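# Open the curtain fully with a two-armed mobile robot

## Task

Pull the curtain until it is completely open. The task fails if the robot falls over or is left leaning.

## Robot and tools

ROBOT. A LinearBot: a base that can drive in any direction, with a column about 1.7 m tall. A carriage rides up and down the column (lift_m) and holds two identical six-joint arms with two-finger grippers. The arm bases sit about 0.57 m + lift_m above the floor, and carriage parts hang about 0.15 m below them. A hand reaches up to 0.78 m from its shoulder but only about 0.38 m below its arm base. A hand is about 0.16 m long and 0.1 m wide (0.14 m open). Parked joints 1 to 6 are 0, 0.05, 0.05, 1.45, 0, 0; with both arms parked the robot is about 0.85 m wide and 0.65 m long. Cameras: carriage_camera is fixed and looks forward about 20 degrees down; left_wrist_camera and right_wrist_camera look past the fingertips.

FRAMES. All positions are in metres. In the base frame the origin is on the floor under the base centre, x forward, y left, z up. The left_hand and right_hand readings are the midpoint between each hand's finger pads, in this frame. quat_wxyz is the hand's orientation: its z axis runs along the fingers and the fingers open along its y axis. base_odometry is given in the base frame at scene start and comes only from wheel turns, so slip counts as travel. Heading is in rad, positive left, from -3.142 to 3.142.

move. Runs one action and returns the state, plus images from the cameras listed in "cameras" (the "pictures" line gives their order). An action holds "base", "joints" or both, and may add "speeds" and "min_time_s".
- "base" takes exactly one key, and each is a relative offset from where the base last measured itself. translate_m: -2 to 2 m, forward positive. strafe_m: -2 to 2 m, left positive. rotate_rad: -6.3 to 6.3 rad, counter-clockwise positive.
- "joints" is a single object keyed by joint name, covering both arms, and each value is an absolute target. lift_m: 0 to 1 m. left_joint1_rad and right_joint1_rad: -2.617 to 3.054, turn about vertical, 0 forward, positive left. joint2: 0 to 3.141 shoulder (0 upper arm back and level, 1.57 upright, 3.14 forward and level). joint3: 0 to 3.141 elbow (0 folded, 3.14 straight). joint4: -1.57 to 1.57 wrist pitch, positive raises fingertips. joint5: -1.57 to 1.57 wrist yaw, positive turns fingertips RIGHT. joint6: -2.094 to 2.094 roll, positive clockwise seen from the forearm. left_gripper_m and right_gripper_m: 0 to 0.093 m pad gap.
- "speeds" sets top speeds for this action only: translate_m and strafe_m 0.02 to 0.5 m/s, rotate_rad 0.05 to 1.57 rad/s, lift_m 0.08 to 0.27 m/s (default 0.25).
- "min_time_s" (0.1 to 8 s) is the shortest time each arm and gripper motion may take. A value of 2 or more keeps hand paths straighter. A very short value makes the arm fast and can overshoot.
- "blocking" true, or left out, waits until everything is at rest. false returns within about 0.5 s while motion continues. A later move replaces only the targets it names.
A move with no action just reports the state, images and scene number. A call with an unknown key is invalid. An out-of-range value is refused, and a refusal or an unplanned stop cancels the later move, wait and finished_scene calls in that reply.

wait(seconds 0 to 10, cameras) lets time run and returns the state early once moves have settled. stop(cameras) brakes all running motions; braked parts read "stopped" and may keep pressing. zoom_image(camera, region [x0,y0,x1,y1] in pixels, at most 504x504, origin top-left) magnifies the latest image from one camera. read_manual gives licence text only. finished_scene(scene) ends the scene for good. After ending scene 1, make no further calls in that reply. Scene 1 is practice.

RESULTS. base_status and joint_status show "done", "moving", "off_target" (came to rest short and may still push), "contact_stop", "time_out" (over 14 s), "not_followed" (arm withheld because it would come too close to itself or the other arm), or "limit_stop_at_motor_heat". on_its_own lists actions you did not command. motor_effort is a percentage of maximum, with the peak in brackets. Joint torques are in N m. MOTOR HOT appears at 75 °C. At 100 °C that arm goes limp for 30 to 60 s, so park a warm arm to cool it. Hand readings tend to sit above the true hand, more so at long reach.

CAUTIONS. Tipping is most likely with the carriage high, the arms stretched out, a pull or push, or a sudden stop. Pulling a curtain by driving the base while gripping it can pitch the robot forward. Watch the images and the hand z for a lean, which shows as z rising with no command. Pull gently and at moderate speed. A base drive stops on contact but does not watch the arms, and arms have no contact stop. To free the robot after a contact, drive about 0.2 m back the way it came. Never let the arms hit or squeeze each other; a hard press ends the scene. Do not strike fixed objects hard. Avoid drops, slams and very hard pushes. With joint 2 below 0.8, turning joint 1 outward by 0.5 or more can hit the column. To release a grip, command a gap well above the reading.

Each tool is called as name([rows], argument=value, ...), one row to a line, values as JSON.

## Session

move(cameras=["all"])

Scene clock: 0.00 s.
Joint torques (N m): no reading
base_odometry: x=+0.000 y=+0.000 heading=+0.000
base_status: not commanded
joint_positions: lift_m=+0.300 left_joint1_rad=-0.001 left_joint2_rad=+0.066 left_joint3_rad=+0.058 left_joint4_rad=+1.484 left_joint5_rad=+0.039 left_joint6_rad=+0.013 left_gripper_m=+0.09396 right_joint1_rad=+0.009 right_joint2_rad=+0.035 right_joint3_rad=+0.035 right_joint4_rad=+1.431 right_joint5_rad=+0.028 right_joint6_rad=-0.035 right_gripper_m=+0.09396
joint_status: not commanded
motor_effort: lift_m=+45 drive_wheels=+0
left_hand: x=+0.2428 y=+0.2947 z=+1.3012 quat_wxyz=(+0.999, +0.020, +0.047, +0.005) (m; base frame)
right_hand: x=+0.2529 y=-0.3061 z=+1.2936 quat_wxyz=(+0.997, +0.012, +0.070, -0.014) (m; base frame)
pictures: carriage_camera, left_wrist_camera, right_wrist_camera

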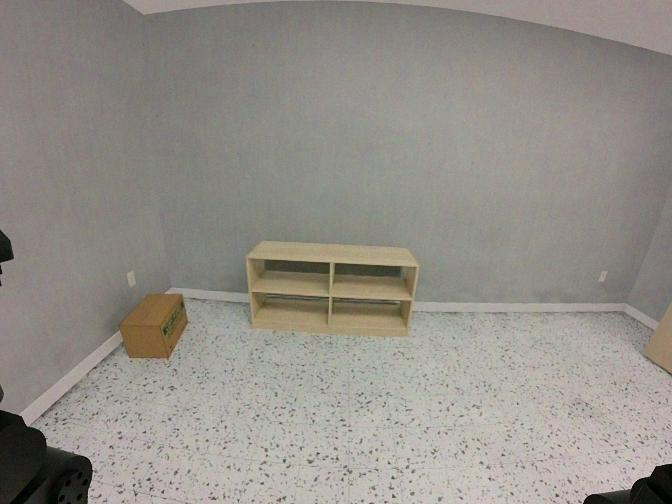

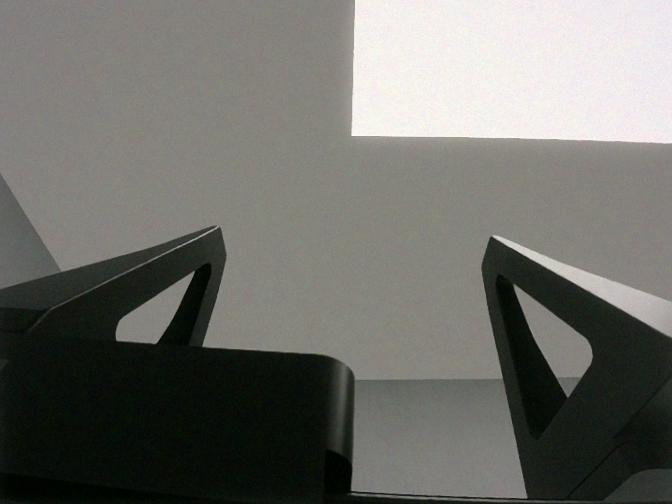

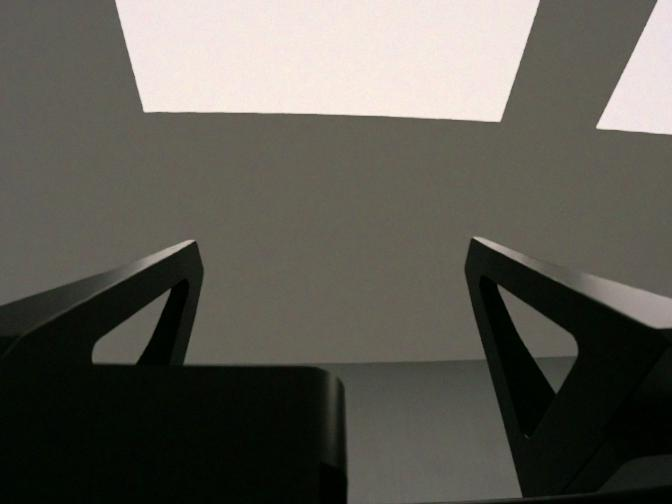

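move(base={"rotate_rad": -1.4}, cameras=["carriage_camera"])

move(base={"rotate_rad": -1.4}, cameras=["carriage_camera"])

move(base={"rotate_rad": -1.4}, cameras=["carriage_camera"])

Scene clock: 3.17 s.
Joint torques (N m): left_arm=[0.01 4.16 5.48 -0.27 0.08 -0.04] | right_arm=[0.18 3.95 7.21 -0.11 -0.01 -0.1]
move: done
base_odometry: x=+0.000 y=+0.000 heading=-1.400
base_status: done
joint_positions: lift_m=+0.300 left_joint1_rad=-0.001 left_joint2_rad=+0.066 left_joint3_rad=+0.058 left_joint4_rad=+1.483 left_joint5_rad=+0.039 left_joint6_rad=+0.013 left_gripper_m=+0.09397 right_joint1_rad=+0.009 right_joint2_rad=+0.035 right_joint3_rad=+0.035 right_joint4_rad=+1.431 right_joint5_rad=+0.028 right_joint6_rad=-0.035 right_gripper_m=+0.09397
joint_status: not commanded
motor_effort: lift_m=+45(45) drive_wheels=+4(12)
left_hand: x=+0.2431 y=+0.2947 z=+1.3011 quat_wxyz=(+0.999, +0.020, +0.048, +0.005) (m; base frame)
right_hand: x=+0.2529 y=-0.3061 z=+1.2936 quat_wxyz=(+0.997, +0.012, +0.070, -0.014) (m; base frame)
pictures: carriage_camera

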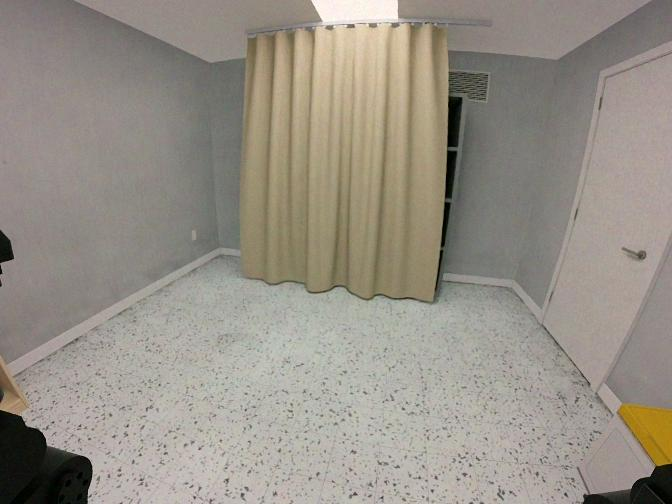

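Scene clock: 6.13 s.
Joint torques (N m): left_arm=[0.05 4.14 5.55 -0.26 0.09 -0.05] | right_arm=[0.28 3.78 7.24 -0.17 0.01 -0.13]
move: done
base_odometry: x=+0.000 y=+0.000 heading=-2.799
base_status: done
joint_positions: lift_m=+0.300 left_joint1_rad=-0.001 left_joint2_rad=+0.066 left_joint3_rad=+0.058 left_joint4_rad=+1.482 left_joint5_rad=+0.039 left_joint6_rad=+0.013 left_gripper_m=+0.09397 right_joint1_rad=+0.009 right_joint2_rad=+0.035 right_joint3_rad=+0.035 right_joint4_rad=+1.431 right_joint5_rad=+0.028 right_joint6_rad=-0.035 right_gripper_m=+0.09397
joint_status: not commanded
motor_effort: lift_m=+45(45) drive_wheels=+4(13)
left_hand: x=+0.2433 y=+0.2947 z=+1.3011 quat_wxyz=(+0.999, +0.020, +0.048, +0.005) (m; base frame)
right_hand: x=+0.2529 y=-0.3061 z=+1.2936 quat_wxyz=(+0.997, +0.012, +0.070, -0.014) (m; base frame)
pictures: carriage_camera

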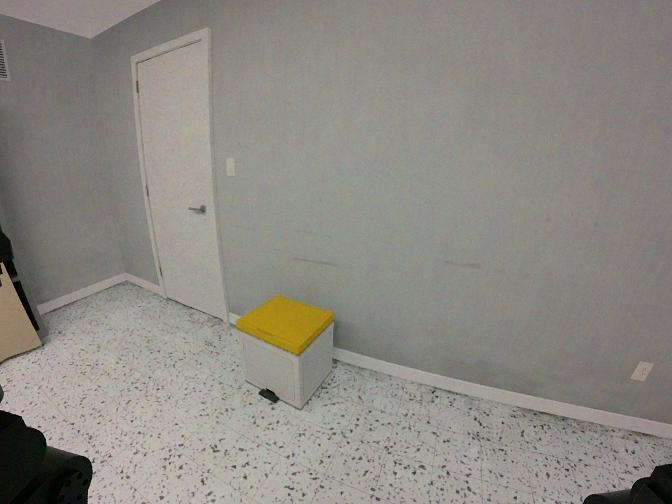

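Scene clock: 9.10 s.
Joint torques (N m): left_arm=[0.05 4.16 5.52 -0.25 0.08 -0.04] | right_arm=[0.21 3.97 7.32 -0.13 0.03 -0.07]
move: done
base_odometry: x=+0.000 y=+0.000 heading=+2.084
base_status: done
joint_positions: lift_m=+0.300 left_joint1_rad=-0.001 left_joint2_rad=+0.066 left_joint3_rad=+0.058 left_joint4_rad=+1.481 left_joint5_rad=+0.039 left_joint6_rad=+0.013 left_gripper_m=+0.09398 right_joint1_rad=+0.009 right_joint2_rad=+0.035 right_joint3_rad=+0.035 right_joint4_rad=+1.431 right_joint5_rad=+0.028 right_joint6_rad=-0.035 right_gripper_m=+0.09398
joint_status: not commanded
motor_effort: lift_m=+45(45) drive_wheels=+4(13)
left_hand: x=+0.2434 y=+0.2947 z=+1.3011 quat_wxyz=(+0.999, +0.020, +0.049, +0.005) (m; base frame)
right_hand: x=+0.2529 y=-0.3061 z=+1.2936 quat_wxyz=(+0.997, +0.012, +0.070, -0.014) (m; base frame)
pictures: carriage_camera

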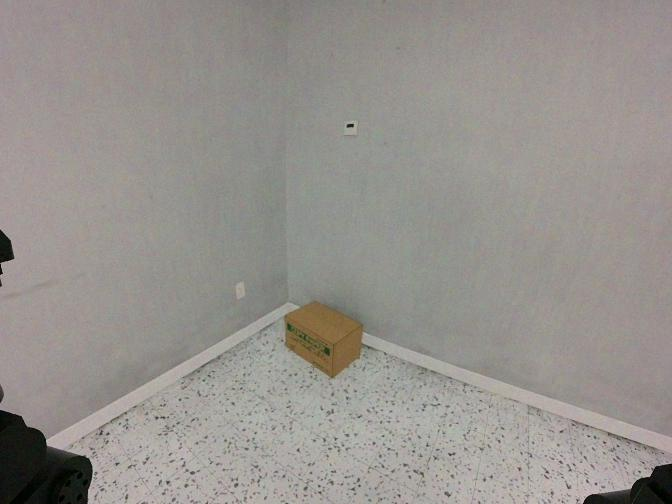

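move(base={"rotate_rad": 2.8}, cameras=["carriage_camera"])

zoom_image(camera="carriage_camera", region=[220, 0, 520, 160])

zoom_image(camera="carriage_camera", region=[220, 150, 520, 310])

Scene clock: 13.40 s.
Joint torques (N m): left_arm=[0.02 4.18 5.52 -0.23 0.07 -0.04] | right_arm=[0.08 3.99 7.21 -0.14 0.01 -0.07]
move: done
base_odometry: x=+0.000 y=+0.000 heading=-1.399
base_status: done
joint_positions: lift_m=+0.300 left_joint1_rad=-0.001 left_joint2_rad=+0.066 left_joint3_rad=+0.058 left_joint4_rad=+1.480 left_joint5_rad=+0.039 left_joint6_rad=+0.013 left_gripper_m=+0.09399 right_joint1_rad=+0.009 right_joint2_rad=+0.035 right_joint3_rad=+0.035 right_joint4_rad=+1.430 right_joint5_rad=+0.028 right_joint6_rad=-0.035 right_gripper_m=+0.09399
joint_status: not commanded
motor_effort: lift_m=+45(45) drive_wheels=+5(14)
left_hand: x=+0.2437 y=+0.2947 z=+1.3011 quat_wxyz=(+0.999, +0.020, +0.049, +0.005) (m; base frame)
right_hand: x=+0.2530 y=-0.3061 z=+1.2936 quat_wxyz=(+0.997, +0.012, +0.070, -0.014) (m; base frame)
pictures: carriage_camera

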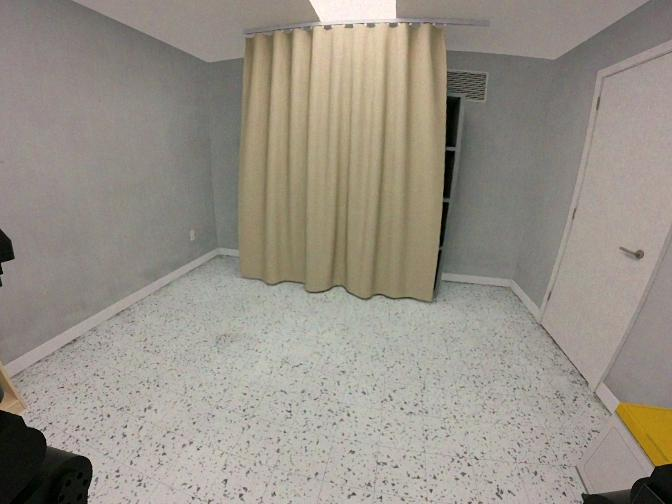

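Scaled by 1.680 from the camera's 672x504 image, which has a finer 960x720 frame.

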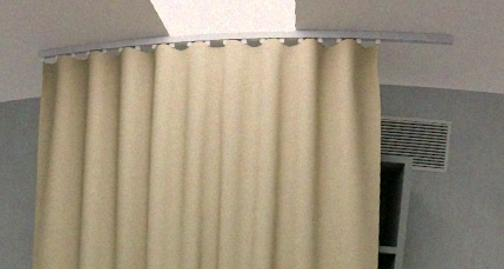

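Scaled by 1.680 from the camera's 672x504 image, which has a finer 960x720 frame.

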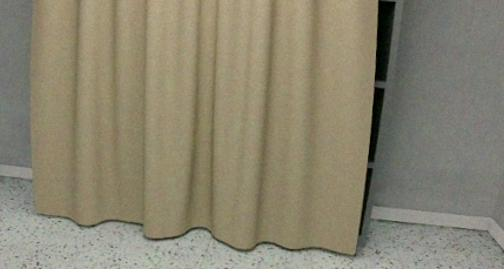

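move(base={"rotate_rad": -0.14})

move(base={"strafe_m": -0.25})

move(base={"translate_m": 1.4}, cameras=["carriage_camera"])

Scene clock: 16.80 s.
Joint torques (N m): left_arm=[0.02 4.19 5.55 -0.24 0.08 -0.05] | right_arm=[0.2 3.99 7.15 -0.13 0.01 -0.11]
move: done
base_odometry: x=+0.000 y=+0.000 heading=-1.539
base_status: done
joint_positions: lift_m=+0.300 left_joint1_rad=-0.001 left_joint2_rad=+0.066 left_joint3_rad=+0.058 left_joint4_rad=+1.481 left_joint5_rad=+0.039 left_joint6_rad=+0.013 left_gripper_m=+0.09399 right_joint1_rad=+0.009 right_joint2_rad=+0.035 right_joint3_rad=+0.035 right_joint4_rad=+1.430 right_joint5_rad=+0.028 right_joint6_rad=-0.035 right_gripper_m=+0.09399
joint_status: not commanded
motor_effort: lift_m=+45(45) drive_wheels=-2(5)
left_hand: x=+0.2436 y=+0.2947 z=+1.3011 quat_wxyz=(+0.999, +0.020, +0.049, +0.005) (m; base frame)
right_hand: x=+0.2530 y=-0.3061 z=+1.2936 quat_wxyz=(+0.997, +0.012, +0.070, -0.014) (m; base frame)
pictures: none

Scene clock: 19.10 s.
Joint torques (N m): left_arm=[0.02 4.18 5.49 -0.24 0.07 -0.05] | right_arm=[0.1 3.95 7.13 -0.13 -0.01 -0.06]
move: done
base_odometry: x=-0.250 y=-0.008 heading=-1.538
base_status: done
joint_positions: lift_m=+0.300 left_joint1_rad=+0.000 left_joint2_rad=+0.066 left_joint3_rad=+0.058 left_joint4_rad=+1.481 left_joint5_rad=+0.039 left_joint6_rad=+0.013 left_gripper_m=+0.09399 right_joint1_rad=+0.009 right_joint2_rad=+0.035 right_joint3_rad=+0.035 right_joint4_rad=+1.430 right_joint5_rad=+0.028 right_joint6_rad=-0.035 right_gripper_m=+0.09399
joint_status: not commanded
motor_effort: lift_m=+45(45) drive_wheels=-3(13)
left_hand: x=+0.2436 y=+0.2948 z=+1.3011 quat_wxyz=(+0.999, +0.020, +0.049, +0.006) (m; base frame)
right_hand: x=+0.2530 y=-0.3061 z=+1.2936 quat_wxyz=(+0.997, +0.012, +0.070, -0.014) (m; base frame)
pictures: none

Scene clock: 24.20 s.
Joint torques (N m): left_arm=[-0.01 4.15 5.52 -0.28 0.08 -0.05] | right_arm=[0.31 3.85 7.34 -0.17 -0.02 -0.11]
move: done
base_odometry: x=-0.205 y=-1.408 heading=-1.539
base_status: done
joint_positions: lift_m=+0.300 left_joint1_rad=+0.000 left_joint2_rad=+0.066 left_joint3_rad=+0.058 left_joint4_rad=+1.483 left_joint5_rad=+0.039 left_joint6_rad=+0.013 left_gripper_m=+0.09399 right_joint1_rad=+0.009 right_joint2_rad=+0.035 right_joint3_rad=+0.035 right_joint4_rad=+1.430 right_joint5_rad=+0.028 right_joint6_rad=-0.035 right_gripper_m=+0.09399
joint_status: not commanded
motor_effort: lift_m=+45(45) drive_wheels=-1(14)
left_hand: x=+0.2430 y=+0.2948 z=+1.3011 quat_wxyz=(+0.999, +0.020, +0.048, +0.006) (m; base frame)
right_hand: x=+0.2530 y=-0.3061 z=+1.2936 quat_wxyz=(+0.997, +0.012, +0.070, -0.014) (m; base frame)
pictures: carriage_camera

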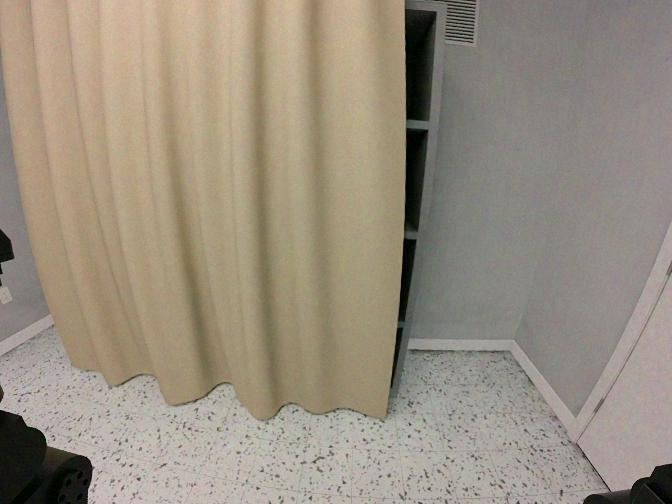

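move(joints={"lift_m": 0.5, "right_joint2_rad": 2.0, "right_joint3_rad": 2.0, "right_joint4_rad": 0.0, "right_joint1_rad": 0, "right_joint5_rad": 0, "right_joint6_rad": 0}, base={"strafe_m": -0.12}, min_time_s=2)

move(joints={"right_joint1_rad": -0.35, "right_joint5_rad": -1.4}, min_time_s=2, cameras=["carriage_camera", "right_wrist_camera"])

Scene clock: 30.13 s.
Joint torques (N m): left_arm=[-0.06 4.18 5.48 -0.27 0.07 -0.05] | right_arm=[-0.29 -8.83 12.67 1.83 -0.15 0.07]
move: done
base_odometry: x=-0.325 y=-1.412 heading=-1.539
base_status: done
joint_positions: lift_m=+0.500 left_joint1_rad=+0.001 left_joint2_rad=+0.066 left_joint3_rad=+0.058 left_joint4_rad=+1.483 left_joint5_rad=+0.040 left_joint6_rad=+0.013 left_gripper_m=+0.09399 right_joint1_rad=+0.003 right_joint2_rad=+1.976 right_joint3_rad=+1.967 right_joint4_rad=+0.020 right_joint5_rad=+0.015 right_joint6_rad=-0.013 right_gripper_m=+0.09399
joint_status: all done
motor_effort: lift_m=+46(60) drive_wheels=+1(13)
left_hand: x=+0.2430 y=+0.2947 z=+1.5011 quat_wxyz=(+0.999, +0.020, +0.048, +0.006) (m; base frame)
right_hand: x=+0.8349 y=-0.3022 z=+1.4818 quat_wxyz=(+0.711, +0.000, +0.703, -0.009) (m; base frame)
pictures: none

Scene clock: 32.57 s.
Joint torques (N m): left_arm=[-0.1 4.18 5.52 -0.27 0.07 -0.05] | right_arm=[-0.27 -8.28 12.03 1.28 -0.1 0.05]
move: done
base_odometry: x=-0.325 y=-1.412 heading=-1.539
base_status: not commanded
joint_positions: lift_m=+0.500 left_joint1_rad=+0.001 left_joint2_rad=+0.066 left_joint3_rad=+0.058 left_joint4_rad=+1.483 left_joint5_rad=+0.040 left_joint6_rad=+0.013 left_gripper_m=+0.09399 right_joint1_rad=-0.346 right_joint2_rad=+1.976 right_joint3_rad=+1.967 right_joint4_rad=+0.016 right_joint5_rad=-1.384 right_joint6_rad=-0.012 right_gripper_m=+0.09400
joint_status: all done
motor_effort: lift_m=+46(46) drive_wheels=+2(3)
left_hand: x=+0.2430 y=+0.2947 z=+1.5011 quat_wxyz=(+0.999, +0.020, +0.048, +0.006) (m; base frame)
right_hand: x=+0.7229 y=-0.3019 z=+1.4799 quat_wxyz=(+0.618, -0.357, +0.610, +0.345) (m; base frame)
pictures: carriage_camera, right_wrist_camera
camera_calibration:
carriage_camera: T_world_to_cam=[[0.047901, -0.997879, 0.0440825, -0.0686189], [-0.323336, -0.0572477, -0.944551, 1.44785], [0.945071, 0.0309915, -0.325392, 0.346752], [0, 0, 0, 1]] pos_world=[0.143724, 0.00366656, 1.48343]
right_wrist_camera: T_world_to_cam=[[0.858218, -0.512839, 0.0214301, -0.808178], [-0.278204, -0.499839, -0.820221, 1.27181], [0.431353, 0.697966, -0.571645, 0.874086], [0, 0, 0, 1]] pos_world=[0.670376, -0.388845, 1.56015]

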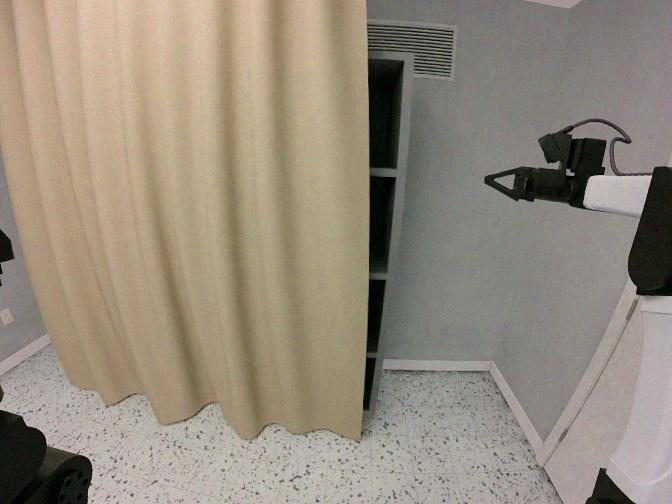

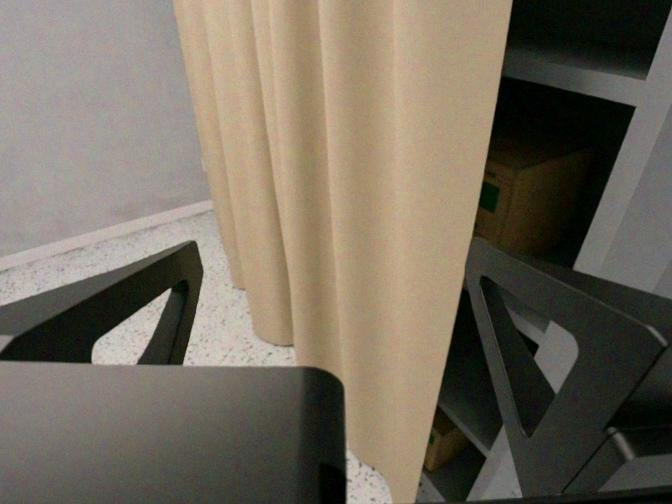

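move(base={"translate_m": 0.40}, speeds={"translate_m": 0.25}, cameras=["carriage_camera", "right_wrist_camera"])

Scene clock: 36.03 s.
Joint torques (N m): left_arm=[-0.1 4.22 5.53 -0.27 0.08 -0.05] | right_arm=[-0.25 -8.23 12 1.33 -0.08 0.04]
move: done
base_odometry: x=-0.313 y=-1.811 heading=-1.539
base_status: done
joint_positions: lift_m=+0.500 left_joint1_rad=+0.001 left_joint2_rad=+0.066 left_joint3_rad=+0.058 left_joint4_rad=+1.483 left_joint5_rad=+0.040 left_joint6_rad=+0.013 left_gripper_m=+0.09399 right_joint1_rad=-0.346 right_joint2_rad=+1.976 right_joint3_rad=+1.968 right_joint4_rad=+0.014 right_joint5_rad=-1.387 right_joint6_rad=-0.012 right_gripper_m=+0.09400
joint_status: not commanded
motor_effort: lift_m=+46(46) drive_wheels=-2(11)
left_hand: x=+0.2429 y=+0.2947 z=+1.5011 quat_wxyz=(+0.999, +0.020, +0.048, +0.006) (m; base frame)
right_hand: x=+0.7224 y=-0.3018 z=+1.4800 quat_wxyz=(+0.617, -0.357, +0.610, +0.346) (m; base frame)
pictures: carriage_camera, right_wrist_camera
camera_calibration:
carriage_camera: T_world_to_cam=[[0.047901, -0.997879, 0.0440825, -0.0686189], [-0.323336, -0.0572477, -0.944551, 1.44785], [0.945071, 0.0309915, -0.325392, 0.346752], [0, 0, 0, 1]] pos_world=[0.143724, 0.00366656, 1.48343]
right_wrist_camera: T_world_to_cam=[[0.859629, -0.510515, 0.0203168, -0.806377], [-0.277722, -0.500278, -0.820117, 1.27122], [0.428846, 0.699354, -0.571835, 0.87687], [0, 0, 0, 1]] pos_world=[0.670186, -0.388948, 1.56035]

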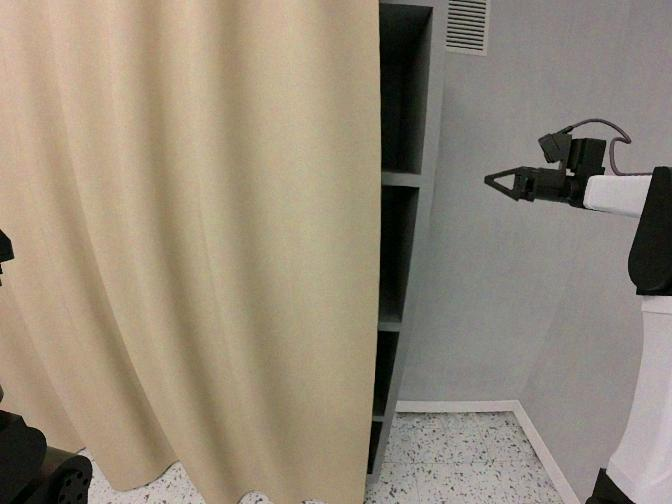

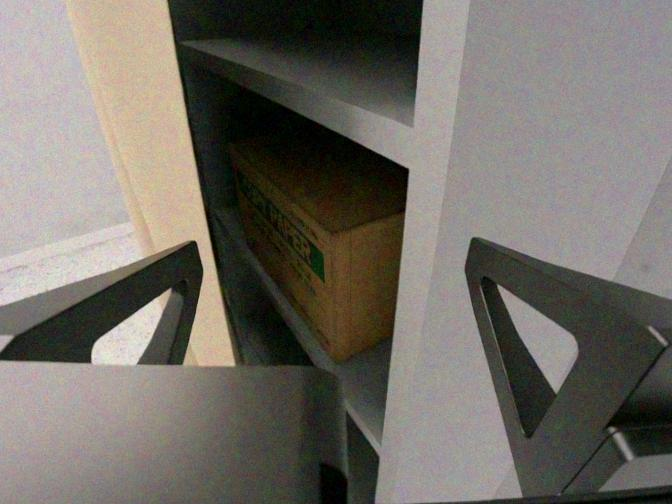

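move(base={"strafe_m": 0.23}, speeds={"strafe_m": 0.15}, cameras=["carriage_camera", "right_wrist_camera"])

Scene clock: 39.17 s.
Joint torques (N m): left_arm=[-0.06 4.19 5.55 -0.28 0.08 -0.04] | right_arm=[0.24 -8.36 11.88 1.33 -0.11 0.05]
move: done
base_odometry: x=-0.083 y=-1.804 heading=-1.539
base_status: done
joint_positions: lift_m=+0.500 left_joint1_rad=+0.000 left_joint2_rad=+0.066 left_joint3_rad=+0.058 left_joint4_rad=+1.483 left_joint5_rad=+0.040 left_joint6_rad=+0.013 left_gripper_m=+0.09399 right_joint1_rad=-0.349 right_joint2_rad=+1.976 right_joint3_rad=+1.968 right_joint4_rad=+0.013 right_joint5_rad=-1.388 right_joint6_rad=-0.012 right_gripper_m=+0.09400
joint_status: not commanded
motor_effort: lift_m=+46(46) drive_wheels=+0(12)
left_hand: x=+0.2429 y=+0.2946 z=+1.5011 quat_wxyz=(+0.999, +0.020, +0.048, +0.006) (m; base frame)
right_hand: x=+0.7223 y=-0.3035 z=+1.4800 quat_wxyz=(+0.617, -0.356, +0.611, +0.346) (m; base frame)
pictures: carriage_camera, right_wrist_camera
camera_calibration:
carriage_camera: T_world_to_cam=[[0.047901, -0.997879, 0.0440825, -0.0686189], [-0.323336, -0.0572477, -0.944551, 1.44785], [0.945071, 0.0309915, -0.325392, 0.346752], [0, 0, 0, 1]] pos_world=[0.143724, 0.00366656, 1.48343]
right_wrist_camera: T_world_to_cam=[[0.858094, -0.513118, 0.0195997, -0.8058], [-0.279801, -0.499238, -0.820045, 1.27194], [0.430565, 0.698191, -0.571964, 0.876658], [0, 0, 0, 1]] pos_world=[0.669883, -0.390548, 1.56025]

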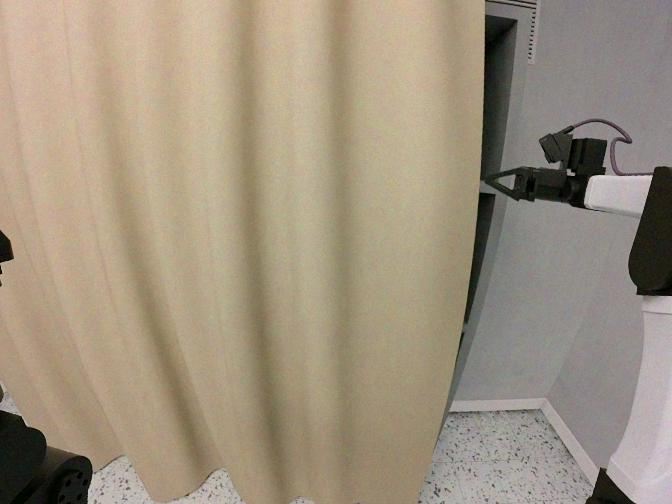

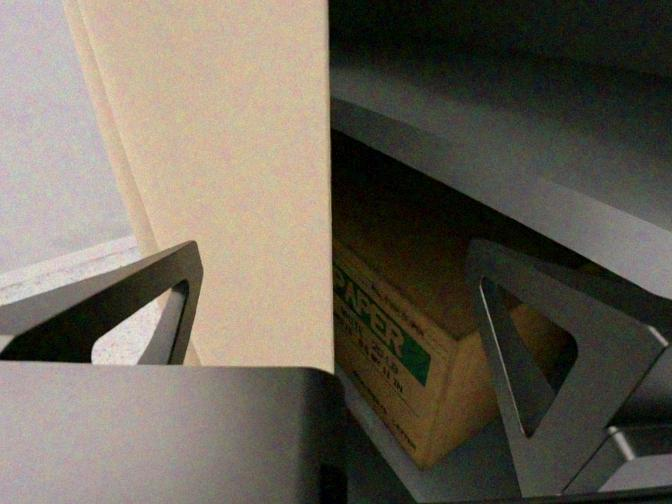

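move(base={"translate_m": 0.02}, speeds={"translate_m": 0.1})

move(base={"strafe_m": 0.06}, speeds={"strafe_m": 0.1}, cameras=["carriage_camera", "right_wrist_camera"])

Scene clock: 40.47 s.
Joint torques (N m): left_arm=[-0.02 4.21 5.46 -0.26 0.09 -0.06] | right_arm=[0.06 -8.42 11.99 1.29 -0.08 0.08]
move: done
base_odometry: x=-0.082 y=-1.824 heading=-1.539
base_status: done
joint_positions: lift_m=+0.500 left_joint1_rad=+0.000 left_joint2_rad=+0.066 left_joint3_rad=+0.058 left_joint4_rad=+1.482 left_joint5_rad=+0.040 left_joint6_rad=+0.013 left_gripper_m=+0.09399 right_joint1_rad=-0.349 right_joint2_rad=+1.978 right_joint3_rad=+1.970 right_joint4_rad=+0.012 right_joint5_rad=-1.388 right_joint6_rad=-0.012 right_gripper_m=+0.09400
joint_status: not commanded
motor_effort: lift_m=+46(46) drive_wheels=+4(7)
left_hand: x=+0.2432 y=+0.2946 z=+1.5010 quat_wxyz=(+0.999, +0.020, +0.048, +0.006) (m; base frame)
right_hand: x=+0.7226 y=-0.3034 z=+1.4798 quat_wxyz=(+0.617, -0.356, +0.611, +0.346) (m; base frame)
pictures: none

Scene clock: 41.87 s.
Joint torques (N m): left_arm=[0.01 4.16 5.45 -0.26 0.07 -0.05] | right_arm=[0.17 -8.36 11.82 1.36 -0.1 0.01]
move: done
base_odometry: x=-0.022 y=-1.822 heading=-1.539
base_status: done
joint_positions: lift_m=+0.500 left_joint1_rad=+0.000 left_joint2_rad=+0.066 left_joint3_rad=+0.058 left_joint4_rad=+1.482 left_joint5_rad=+0.040 left_joint6_rad=+0.013 left_gripper_m=+0.09399 right_joint1_rad=-0.349 right_joint2_rad=+1.978 right_joint3_rad=+1.970 right_joint4_rad=+0.012 right_joint5_rad=-1.388 right_joint6_rad=-0.012 right_gripper_m=+0.09400
joint_status: not commanded
motor_effort: lift_m=+46(46) drive_wheels=+2(10)
left_hand: x=+0.2432 y=+0.2946 z=+1.5010 quat_wxyz=(+0.999, +0.020, +0.048, +0.006) (m; base frame)
right_hand: x=+0.7226 y=-0.3036 z=+1.4798 quat_wxyz=(+0.617, -0.356, +0.611, +0.346) (m; base frame)
pictures: carriage_camera, right_wrist_camera
camera_calibration:
carriage_camera: T_world_to_cam=[[0.047901, -0.997879, 0.0440825, -0.0686189], [-0.323336, -0.0572477, -0.944551, 1.44785], [0.945071, 0.0309915, -0.325392, 0.346752], [0, 0, 0, 1]] pos_world=[0.143724, 0.00366656, 1.48343]
right_wrist_camera: T_world_to_cam=[[0.85829, -0.512833, 0.0184412, -0.804411], [-0.280471, -0.498891, -0.820027, 1.27247], [0.429737, 0.698648, -0.572028, 0.877332], [0, 0, 0, 1]] pos_world=[0.670288, -0.39065, 1.56015]

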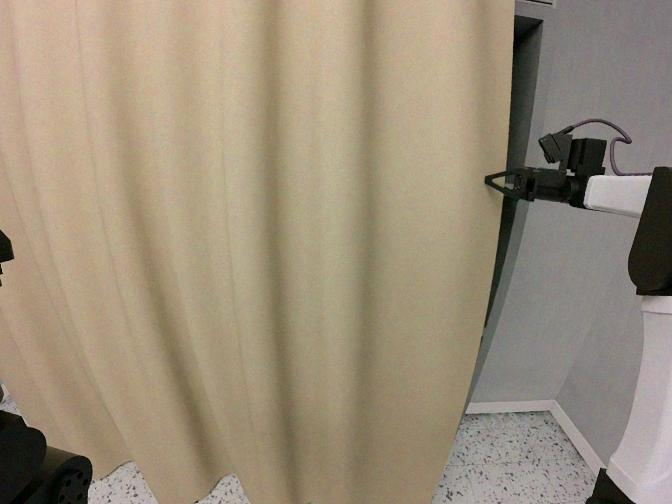

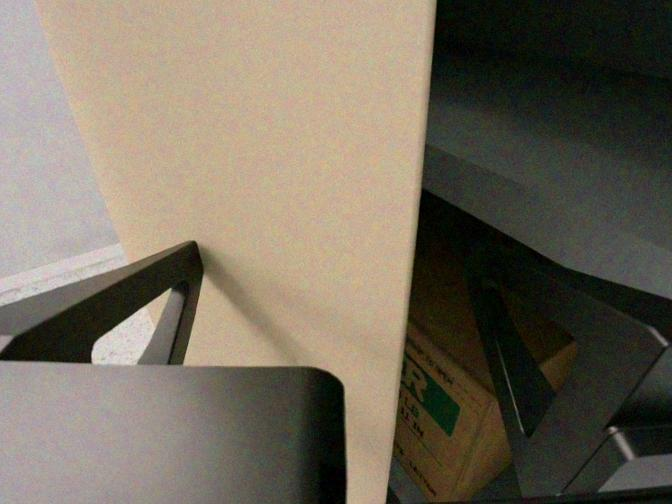

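move(base={"strafe_m": 0.02}, speeds={"strafe_m": 0.1}, cameras=["right_wrist_camera"])

move(joints={"right_gripper_m": 0.02}, min_time_s=1.5, cameras=["carriage_camera", "right_wrist_camera"])

Scene clock: 43.17 s.
Joint torques (N m): left_arm=[0.03 4.16 5.49 -0.25 0.08 -0.05] | right_arm=[-0.13 -8.35 11.79 1.3 -0.1 0.11]
move: done
base_odometry: x=-0.002 y=-1.822 heading=-1.539
base_status: done
joint_positions: lift_m=+0.500 left_joint1_rad=+0.000 left_joint2_rad=+0.066 left_joint3_rad=+0.058 left_joint4_rad=+1.482 left_joint5_rad=+0.040 left_joint6_rad=+0.013 left_gripper_m=+0.09399 right_joint1_rad=-0.347 right_joint2_rad=+1.978 right_joint3_rad=+1.970 right_joint4_rad=+0.012 right_joint5_rad=-1.389 right_joint6_rad=-0.012 right_gripper_m=+0.09400
joint_status: not commanded
motor_effort: lift_m=+46(46) drive_wheels=+1(9)
left_hand: x=+0.2432 y=+0.2946 z=+1.5010 quat_wxyz=(+0.999, +0.020, +0.048, +0.005) (m; base frame)
right_hand: x=+0.7226 y=-0.3024 z=+1.4798 quat_wxyz=(+0.616, -0.357, +0.610, +0.347) (m; base frame)
pictures: right_wrist_camera
camera_calibration:
right_wrist_camera: T_world_to_cam=[[0.859669, -0.510532, 0.0180608, -0.803509], [-0.279451, -0.499566, -0.819964, 1.2719], [0.42764, 0.69985, -0.572131, 0.878521], [0, 0, 0, 1]] pos_world=[0.670495, -0.389652, 1.56005]

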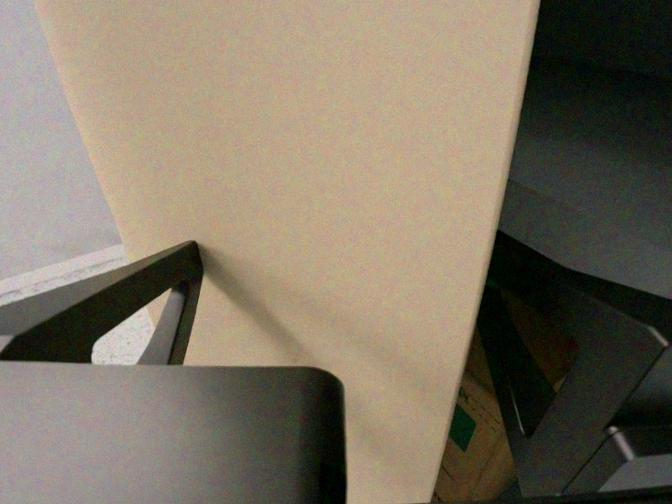

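Scene clock: 44.97 s.
Joint torques (N m): left_arm=[0.05 4.18 5.48 -0.25 0.09 -0.05] | right_arm=[-0.09 -8.38 11.73 1.37 -0.09 0.04]
move: done
base_odometry: x=-0.002 y=-1.822 heading=-1.539
base_status: not commanded
joint_positions: lift_m=+0.500 left_joint1_rad=+0.000 left_joint2_rad=+0.066 left_joint3_rad=+0.058 left_joint4_rad=+1.482 left_joint5_rad=+0.040 left_joint6_rad=+0.013 left_gripper_m=+0.09399 right_joint1_rad=-0.347 right_joint2_rad=+1.978 right_joint3_rad=+1.970 right_joint4_rad=+0.012 right_joint5_rad=-1.389 right_joint6_rad=-0.012 right_gripper_m=+0.02008
joint_status: all done
motor_effort: lift_m=+46(46) drive_wheels=+1(1)
left_hand: x=+0.2432 y=+0.2946 z=+1.5010 quat_wxyz=(+0.999, +0.020, +0.048, +0.005) (m; base frame)
right_hand: x=+0.7226 y=-0.3024 z=+1.4798 quat_wxyz=(+0.616, -0.357, +0.610, +0.347) (m; base frame)
pictures: carriage_camera, right_wrist_camera
camera_calibration:
carriage_camera: T_world_to_cam=[[0.047901, -0.997879, 0.0440825, -0.0686189], [-0.323336, -0.0572477, -0.944551, 1.44785], [0.945071, 0.0309915, -0.325392, 0.346752], [0, 0, 0, 1]] pos_world=[0.143724, 0.00366656, 1.48343]
right_wrist_camera: T_world_to_cam=[[0.859669, -0.510532, 0.0180608, -0.803509], [-0.279451, -0.499566, -0.819964, 1.2719], [0.42764, 0.69985, -0.572131, 0.878521], [0, 0, 0, 1]] pos_world=[0.670495, -0.389652, 1.56005]

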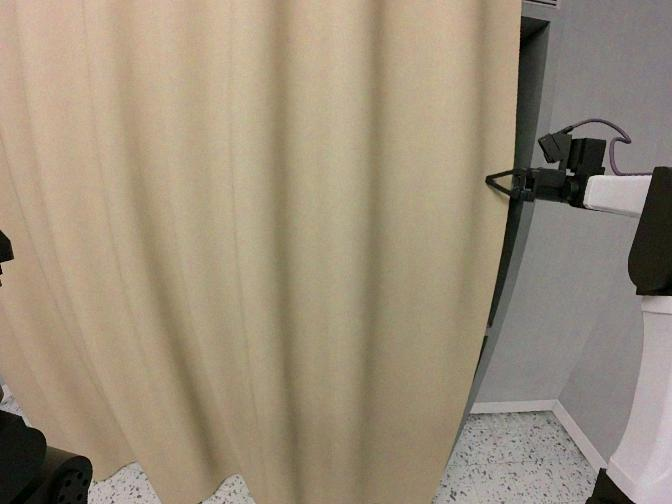

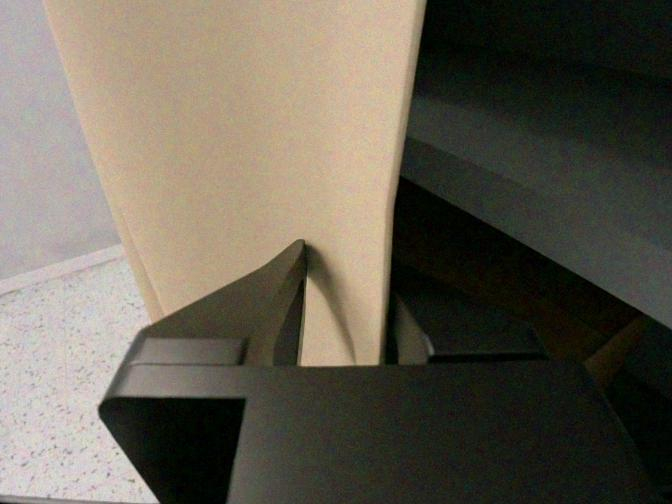

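move(joints={"right_gripper_m": 0.0}, min_time_s=1, cameras=["right_wrist_camera"])

move(base={"strafe_m": 0.2}, speeds={"strafe_m": 0.15}, cameras=["carriage_camera", "right_wrist_camera"])

Scene clock: 46.43 s.
Joint torques (N m): left_arm=[0.01 4.15 5.49 -0.25 0.08 -0.06] | right_arm=[0.09 -8.46 11.79 1.34 -0.06 0.07]
move: done
base_odometry: x=-0.002 y=-1.822 heading=-1.539
base_status: not commanded
joint_positions: lift_m=+0.500 left_joint1_rad=+0.000 left_joint2_rad=+0.066 left_joint3_rad=+0.058 left_joint4_rad=+1.482 left_joint5_rad=+0.040 left_joint6_rad=+0.013 left_gripper_m=+0.09399 right_joint1_rad=-0.347 right_joint2_rad=+1.978 right_joint3_rad=+1.970 right_joint4_rad=+0.012 right_joint5_rad=-1.389 right_joint6_rad=-0.012 right_gripper_m=+0.00085
joint_status: all done
motor_effort: lift_m=+46(46) drive_wheels=+1(2)
left_hand: x=+0.2432 y=+0.2946 z=+1.5010 quat_wxyz=(+0.999, +0.020, +0.048, +0.005) (m; base frame)
right_hand: x=+0.7226 y=-0.3024 z=+1.4798 quat_wxyz=(+0.616, -0.357, +0.610, +0.347) (m; base frame)
pictures: right_wrist_camera
camera_calibration:
right_wrist_camera: T_world_to_cam=[[0.859669, -0.510532, 0.0180608, -0.803509], [-0.279451, -0.499566, -0.819964, 1.2719], [0.42764, 0.69985, -0.572131, 0.878521], [0, 0, 0, 1]] pos_world=[0.670495, -0.389652, 1.56005]

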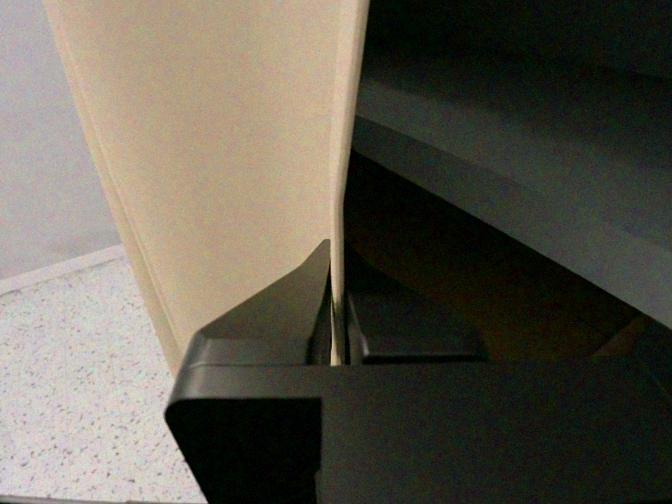

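Scene clock: 48.67 s.
Joint torques (N m): left_arm=[0.05 4.18 5.48 -0.27 0.06 -0.05] | right_arm=[0.53 -8.42 11.18 1.43 -0.08 0.04]
move: done
base_odometry: x=+0.198 y=-1.816 heading=-1.539
base_status: done
joint_positions: lift_m=+0.500 left_joint1_rad=+0.000 left_joint2_rad=+0.066 left_joint3_rad=+0.058 left_joint4_rad=+1.482 left_joint5_rad=+0.040 left_joint6_rad=+0.013 left_gripper_m=+0.09399 right_joint1_rad=-0.352 right_joint2_rad=+1.978 right_joint3_rad=+1.975 right_joint4_rad=+0.005 right_joint5_rad=-1.389 right_joint6_rad=-0.011 right_gripper_m=+0.00085
joint_status: not commanded
motor_effort: lift_m=+46(46) drive_wheels=+0(10)
left_hand: x=+0.2432 y=+0.2946 z=+1.5010 quat_wxyz=(+0.999, +0.020, +0.048, +0.005) (m; base frame)
right_hand: x=+0.7223 y=-0.3050 z=+1.4810 quat_wxyz=(+0.617, -0.354, +0.612, +0.346) (m; base frame)
pictures: carriage_camera, right_wrist_camera
camera_calibration:
carriage_camera: T_world_to_cam=[[0.047901, -0.997879, 0.0440825, -0.0686189], [-0.323336, -0.0572477, -0.944551, 1.44785], [0.945071, 0.0309915, -0.325392, 0.346752], [0, 0, 0, 1]] pos_world=[0.143724, 0.00366656, 1.48343]
right_wrist_camera: T_world_to_cam=[[0.856989, -0.515069, 0.0165469, -0.801806], [-0.283197, -0.497532, -0.819915, 1.27488], [0.430546, 0.697972, -0.572246, 0.878631], [0, 0, 0, 1]] pos_world=[0.66989, -0.391952, 1.56135]

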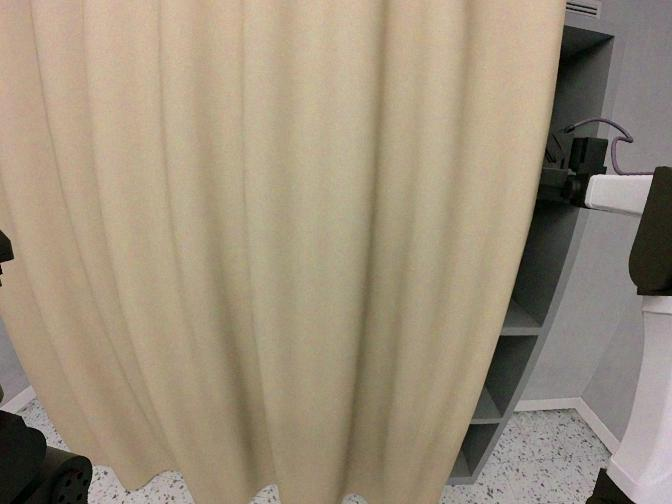

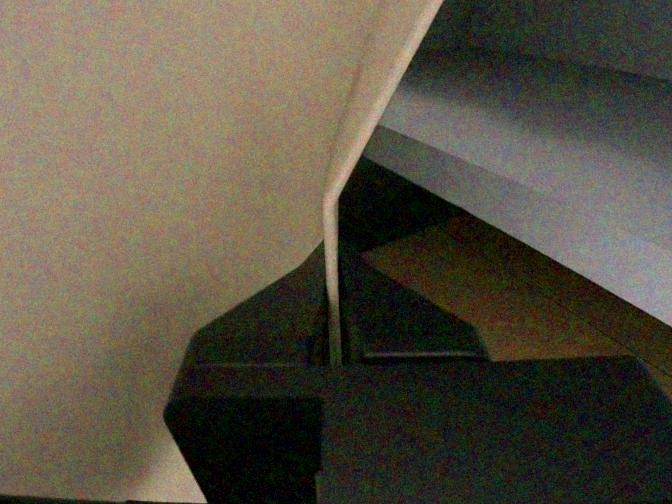

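move(base={"strafe_m": 0.5}, speeds={"strafe_m": 0.2}, cameras=["carriage_camera", "right_wrist_camera"])

Scene clock: 52.50 s.
Joint torques (N m): left_arm=[0.02 4.19 5.5 -0.26 0.07 -0.06] | right_arm=[1.57 -8.43 8.83 1.12 -0.06 -0.04]
move: done
base_odometry: x=+0.698 y=-1.800 heading=-1.539
base_status: done
joint_positions: lift_m=+0.500 left_joint1_rad=+0.000 left_joint2_rad=+0.066 left_joint3_rad=+0.058 left_joint4_rad=+1.482 left_joint5_rad=+0.040 left_joint6_rad=+0.013 left_gripper_m=+0.09399 right_joint1_rad=-0.365 right_joint2_rad=+1.978 right_joint3_rad=+1.998 right_joint4_rad=+0.039 right_joint5_rad=-1.387 right_joint6_rad=-0.002 right_gripper_m=+0.00085
joint_status: not commanded
motor_effort: lift_m=+46(46) drive_wheels=+0(11)
left_hand: x=+0.2432 y=+0.2946 z=+1.5010 quat_wxyz=(+0.999, +0.020, +0.048, +0.005) (m; base frame)
right_hand: x=+0.7210 y=-0.3107 z=+1.4923 quat_wxyz=(+0.630, -0.362, +0.603, +0.329) (m; base frame)
pictures: carriage_camera, right_wrist_camera
camera_calibration:
carriage_camera: T_world_to_cam=[[0.047901, -0.997879, 0.0440825, -0.0686189], [-0.323336, -0.0572477, -0.944551, 1.44785], [0.945071, 0.0309915, -0.325392, 0.346752], [0, 0, 0, 1]] pos_world=[0.143724, 0.00366656, 1.48343]
right_wrist_camera: T_world_to_cam=[[0.848117, -0.526214, 0.0616201, -0.868148], [-0.253948, -0.505836, -0.824403, 1.2639], [0.464982, 0.683542, -0.562639, 0.846002], [0, 0, 0, 1]] pos_world=[0.663881, -0.395783, 1.57145]

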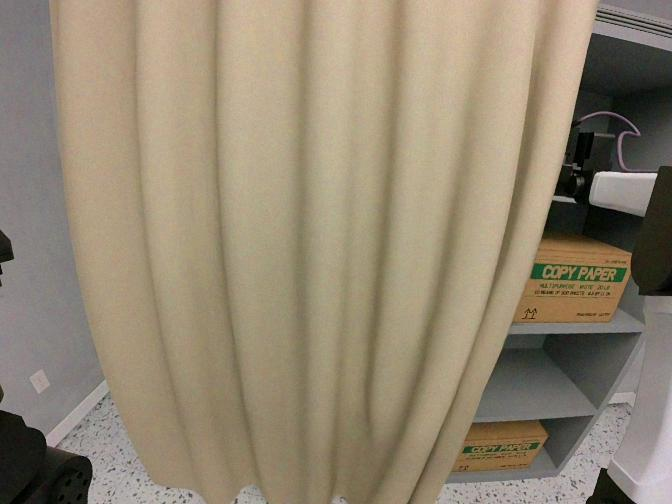

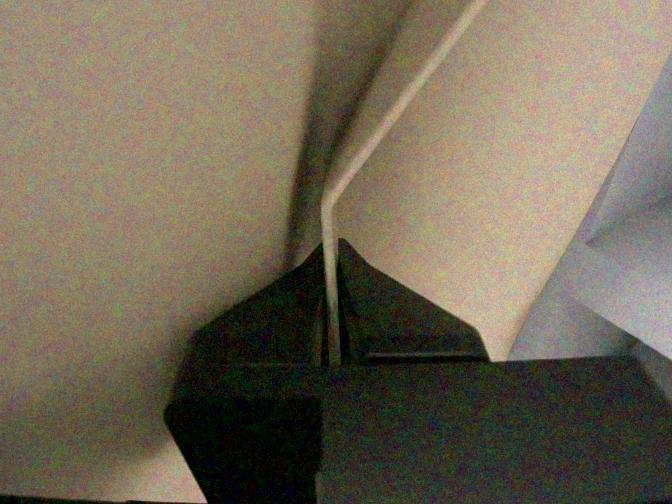

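move(base={"strafe_m": 0.35}, speeds={"strafe_m": 0.2}, cameras=["carriage_camera", "right_wrist_camera"])

Scene clock: 55.47 s.
Joint torques (N m): left_arm=[0.01 4.16 5.49 -0.27 0.07 -0.05] | right_arm=[2.33 -8.4 8.24 0.95 -0.24 -0.1]
move: done
base_odometry: x=+1.047 y=-1.790 heading=-1.540
base_status: done
joint_positions: lift_m=+0.500 left_joint1_rad=+0.000 left_joint2_rad=+0.066 left_joint3_rad=+0.058 left_joint4_rad=+1.482 left_joint5_rad=+0.040 left_joint6_rad=+0.013 left_gripper_m=+0.09399 right_joint1_rad=-0.373 right_joint2_rad=+1.978 right_joint3_rad=+2.004 right_joint4_rad=+0.056 right_joint5_rad=-1.367 right_joint6_rad=+0.006 right_gripper_m=+0.00085
joint_status: not commanded
motor_effort: lift_m=+46(46) drive_wheels=+1(12)
left_hand: x=+0.2432 y=+0.2946 z=+1.5010 quat_wxyz=(+0.999, +0.020, +0.048, +0.005) (m; base frame)
right_hand: x=+0.7232 y=-0.3168 z=+1.4966 quat_wxyz=(+0.639, -0.357, +0.603, +0.316) (m; base frame)
pictures: carriage_camera, right_wrist_camera
camera_calibration:
carriage_camera: T_world_to_cam=[[0.047901, -0.997879, 0.0440825, -0.0686189], [-0.323336, -0.0572477, -0.944551, 1.44785], [0.945071, 0.0309915, -0.325392, 0.346752], [0, 0, 0, 1]] pos_world=[0.143724, 0.00366656, 1.48343]
right_wrist_camera: T_world_to_cam=[[0.831671, -0.549976, 0.0764844, -0.891387], [-0.255318, -0.501082, -0.826879, 1.27119], [0.493089, 0.668163, -0.557154, 0.818178], [0, 0, 0, 1]] pos_world=[0.662463, -0.399948, 1.57515]

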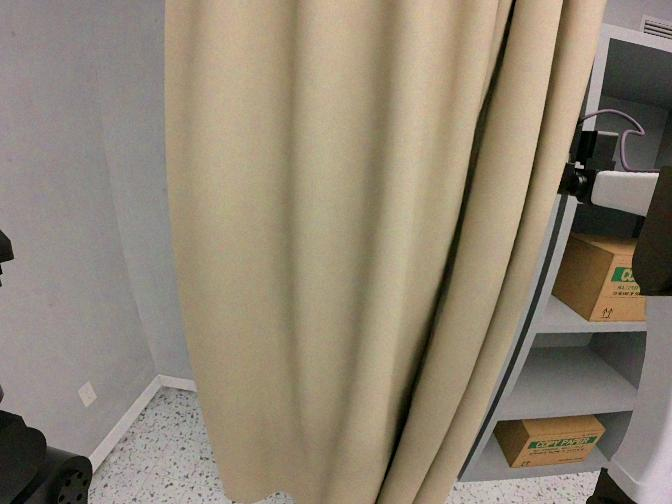

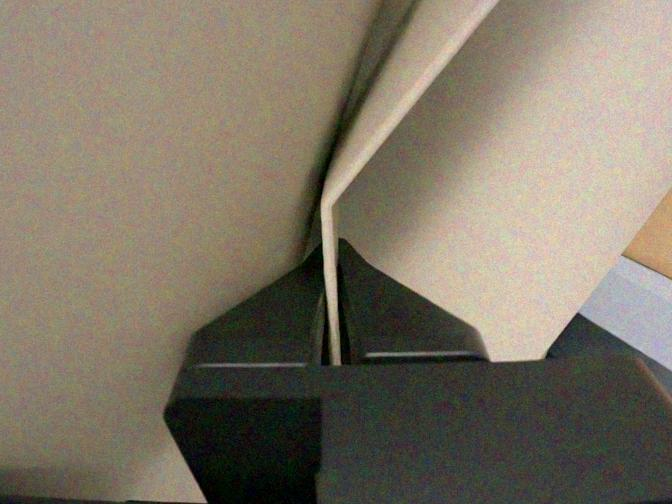

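move(base={"strafe_m": 0.3}, speeds={"strafe_m": 0.15}, cameras=["carriage_camera", "right_wrist_camera"])

Scene clock: 58.57 s.
Joint torques (N m): left_arm=[0.03 4.18 5.5 -0.26 0.07 -0.05] | right_arm=[3.06 -8.31 7.41 0.81 -0.45 -0.14]
move: done
base_odometry: x=+1.347 y=-1.781 heading=-1.540
base_status: done
joint_positions: lift_m=+0.500 left_joint1_rad=+0.000 left_joint2_rad=+0.066 left_joint3_rad=+0.058 left_joint4_rad=+1.482 left_joint5_rad=+0.040 left_joint6_rad=+0.013 left_gripper_m=+0.09399 right_joint1_rad=-0.382 right_joint2_rad=+1.978 right_joint3_rad=+2.012 right_joint4_rad=+0.066 right_joint5_rad=-1.347 right_joint6_rad=+0.013 right_gripper_m=+0.00085
joint_status: not commanded
motor_effort: lift_m=+46(46) drive_wheels=+2(11)
left_hand: x=+0.2432 y=+0.2946 z=+1.5010 quat_wxyz=(+0.999, +0.020, +0.048, +0.006) (m; base frame)
right_hand: x=+0.7253 y=-0.3227 z=+1.5008 quat_wxyz=(+0.647, -0.351, +0.605, +0.305) (m; base frame)
pictures: carriage_camera, right_wrist_camera
camera_calibration:
carriage_camera: T_world_to_cam=[[0.047901, -0.997879, 0.0440825, -0.0686189], [-0.323336, -0.0572477, -0.944551, 1.44785], [0.945071, 0.0309915, -0.325392, 0.346752], [0, 0, 0, 1]] pos_world=[0.143724, 0.00366656, 1.48343]
right_wrist_camera: T_world_to_cam=[[0.814862, -0.573188, 0.0863443, -0.906806], [-0.259966, -0.494512, -0.829383, 1.28143], [0.518091, 0.653386, -0.551968, 0.792693], [0, 0, 0, 1]] pos_world=[0.661364, -0.404019, 1.57864]

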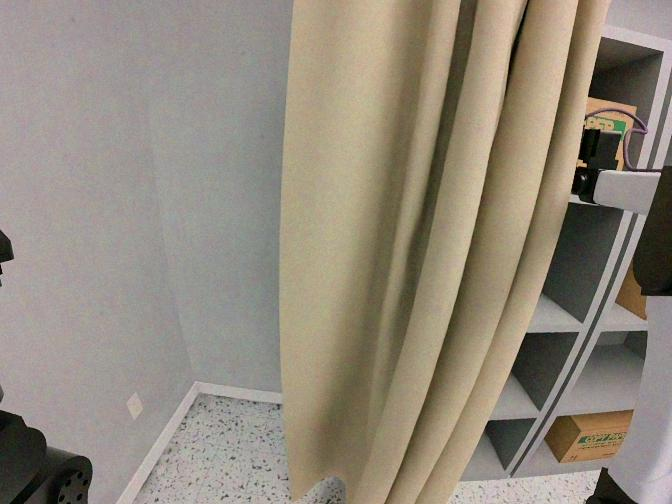

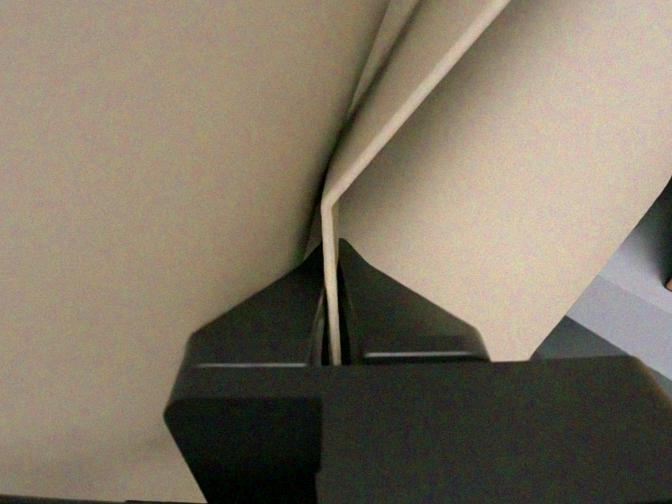

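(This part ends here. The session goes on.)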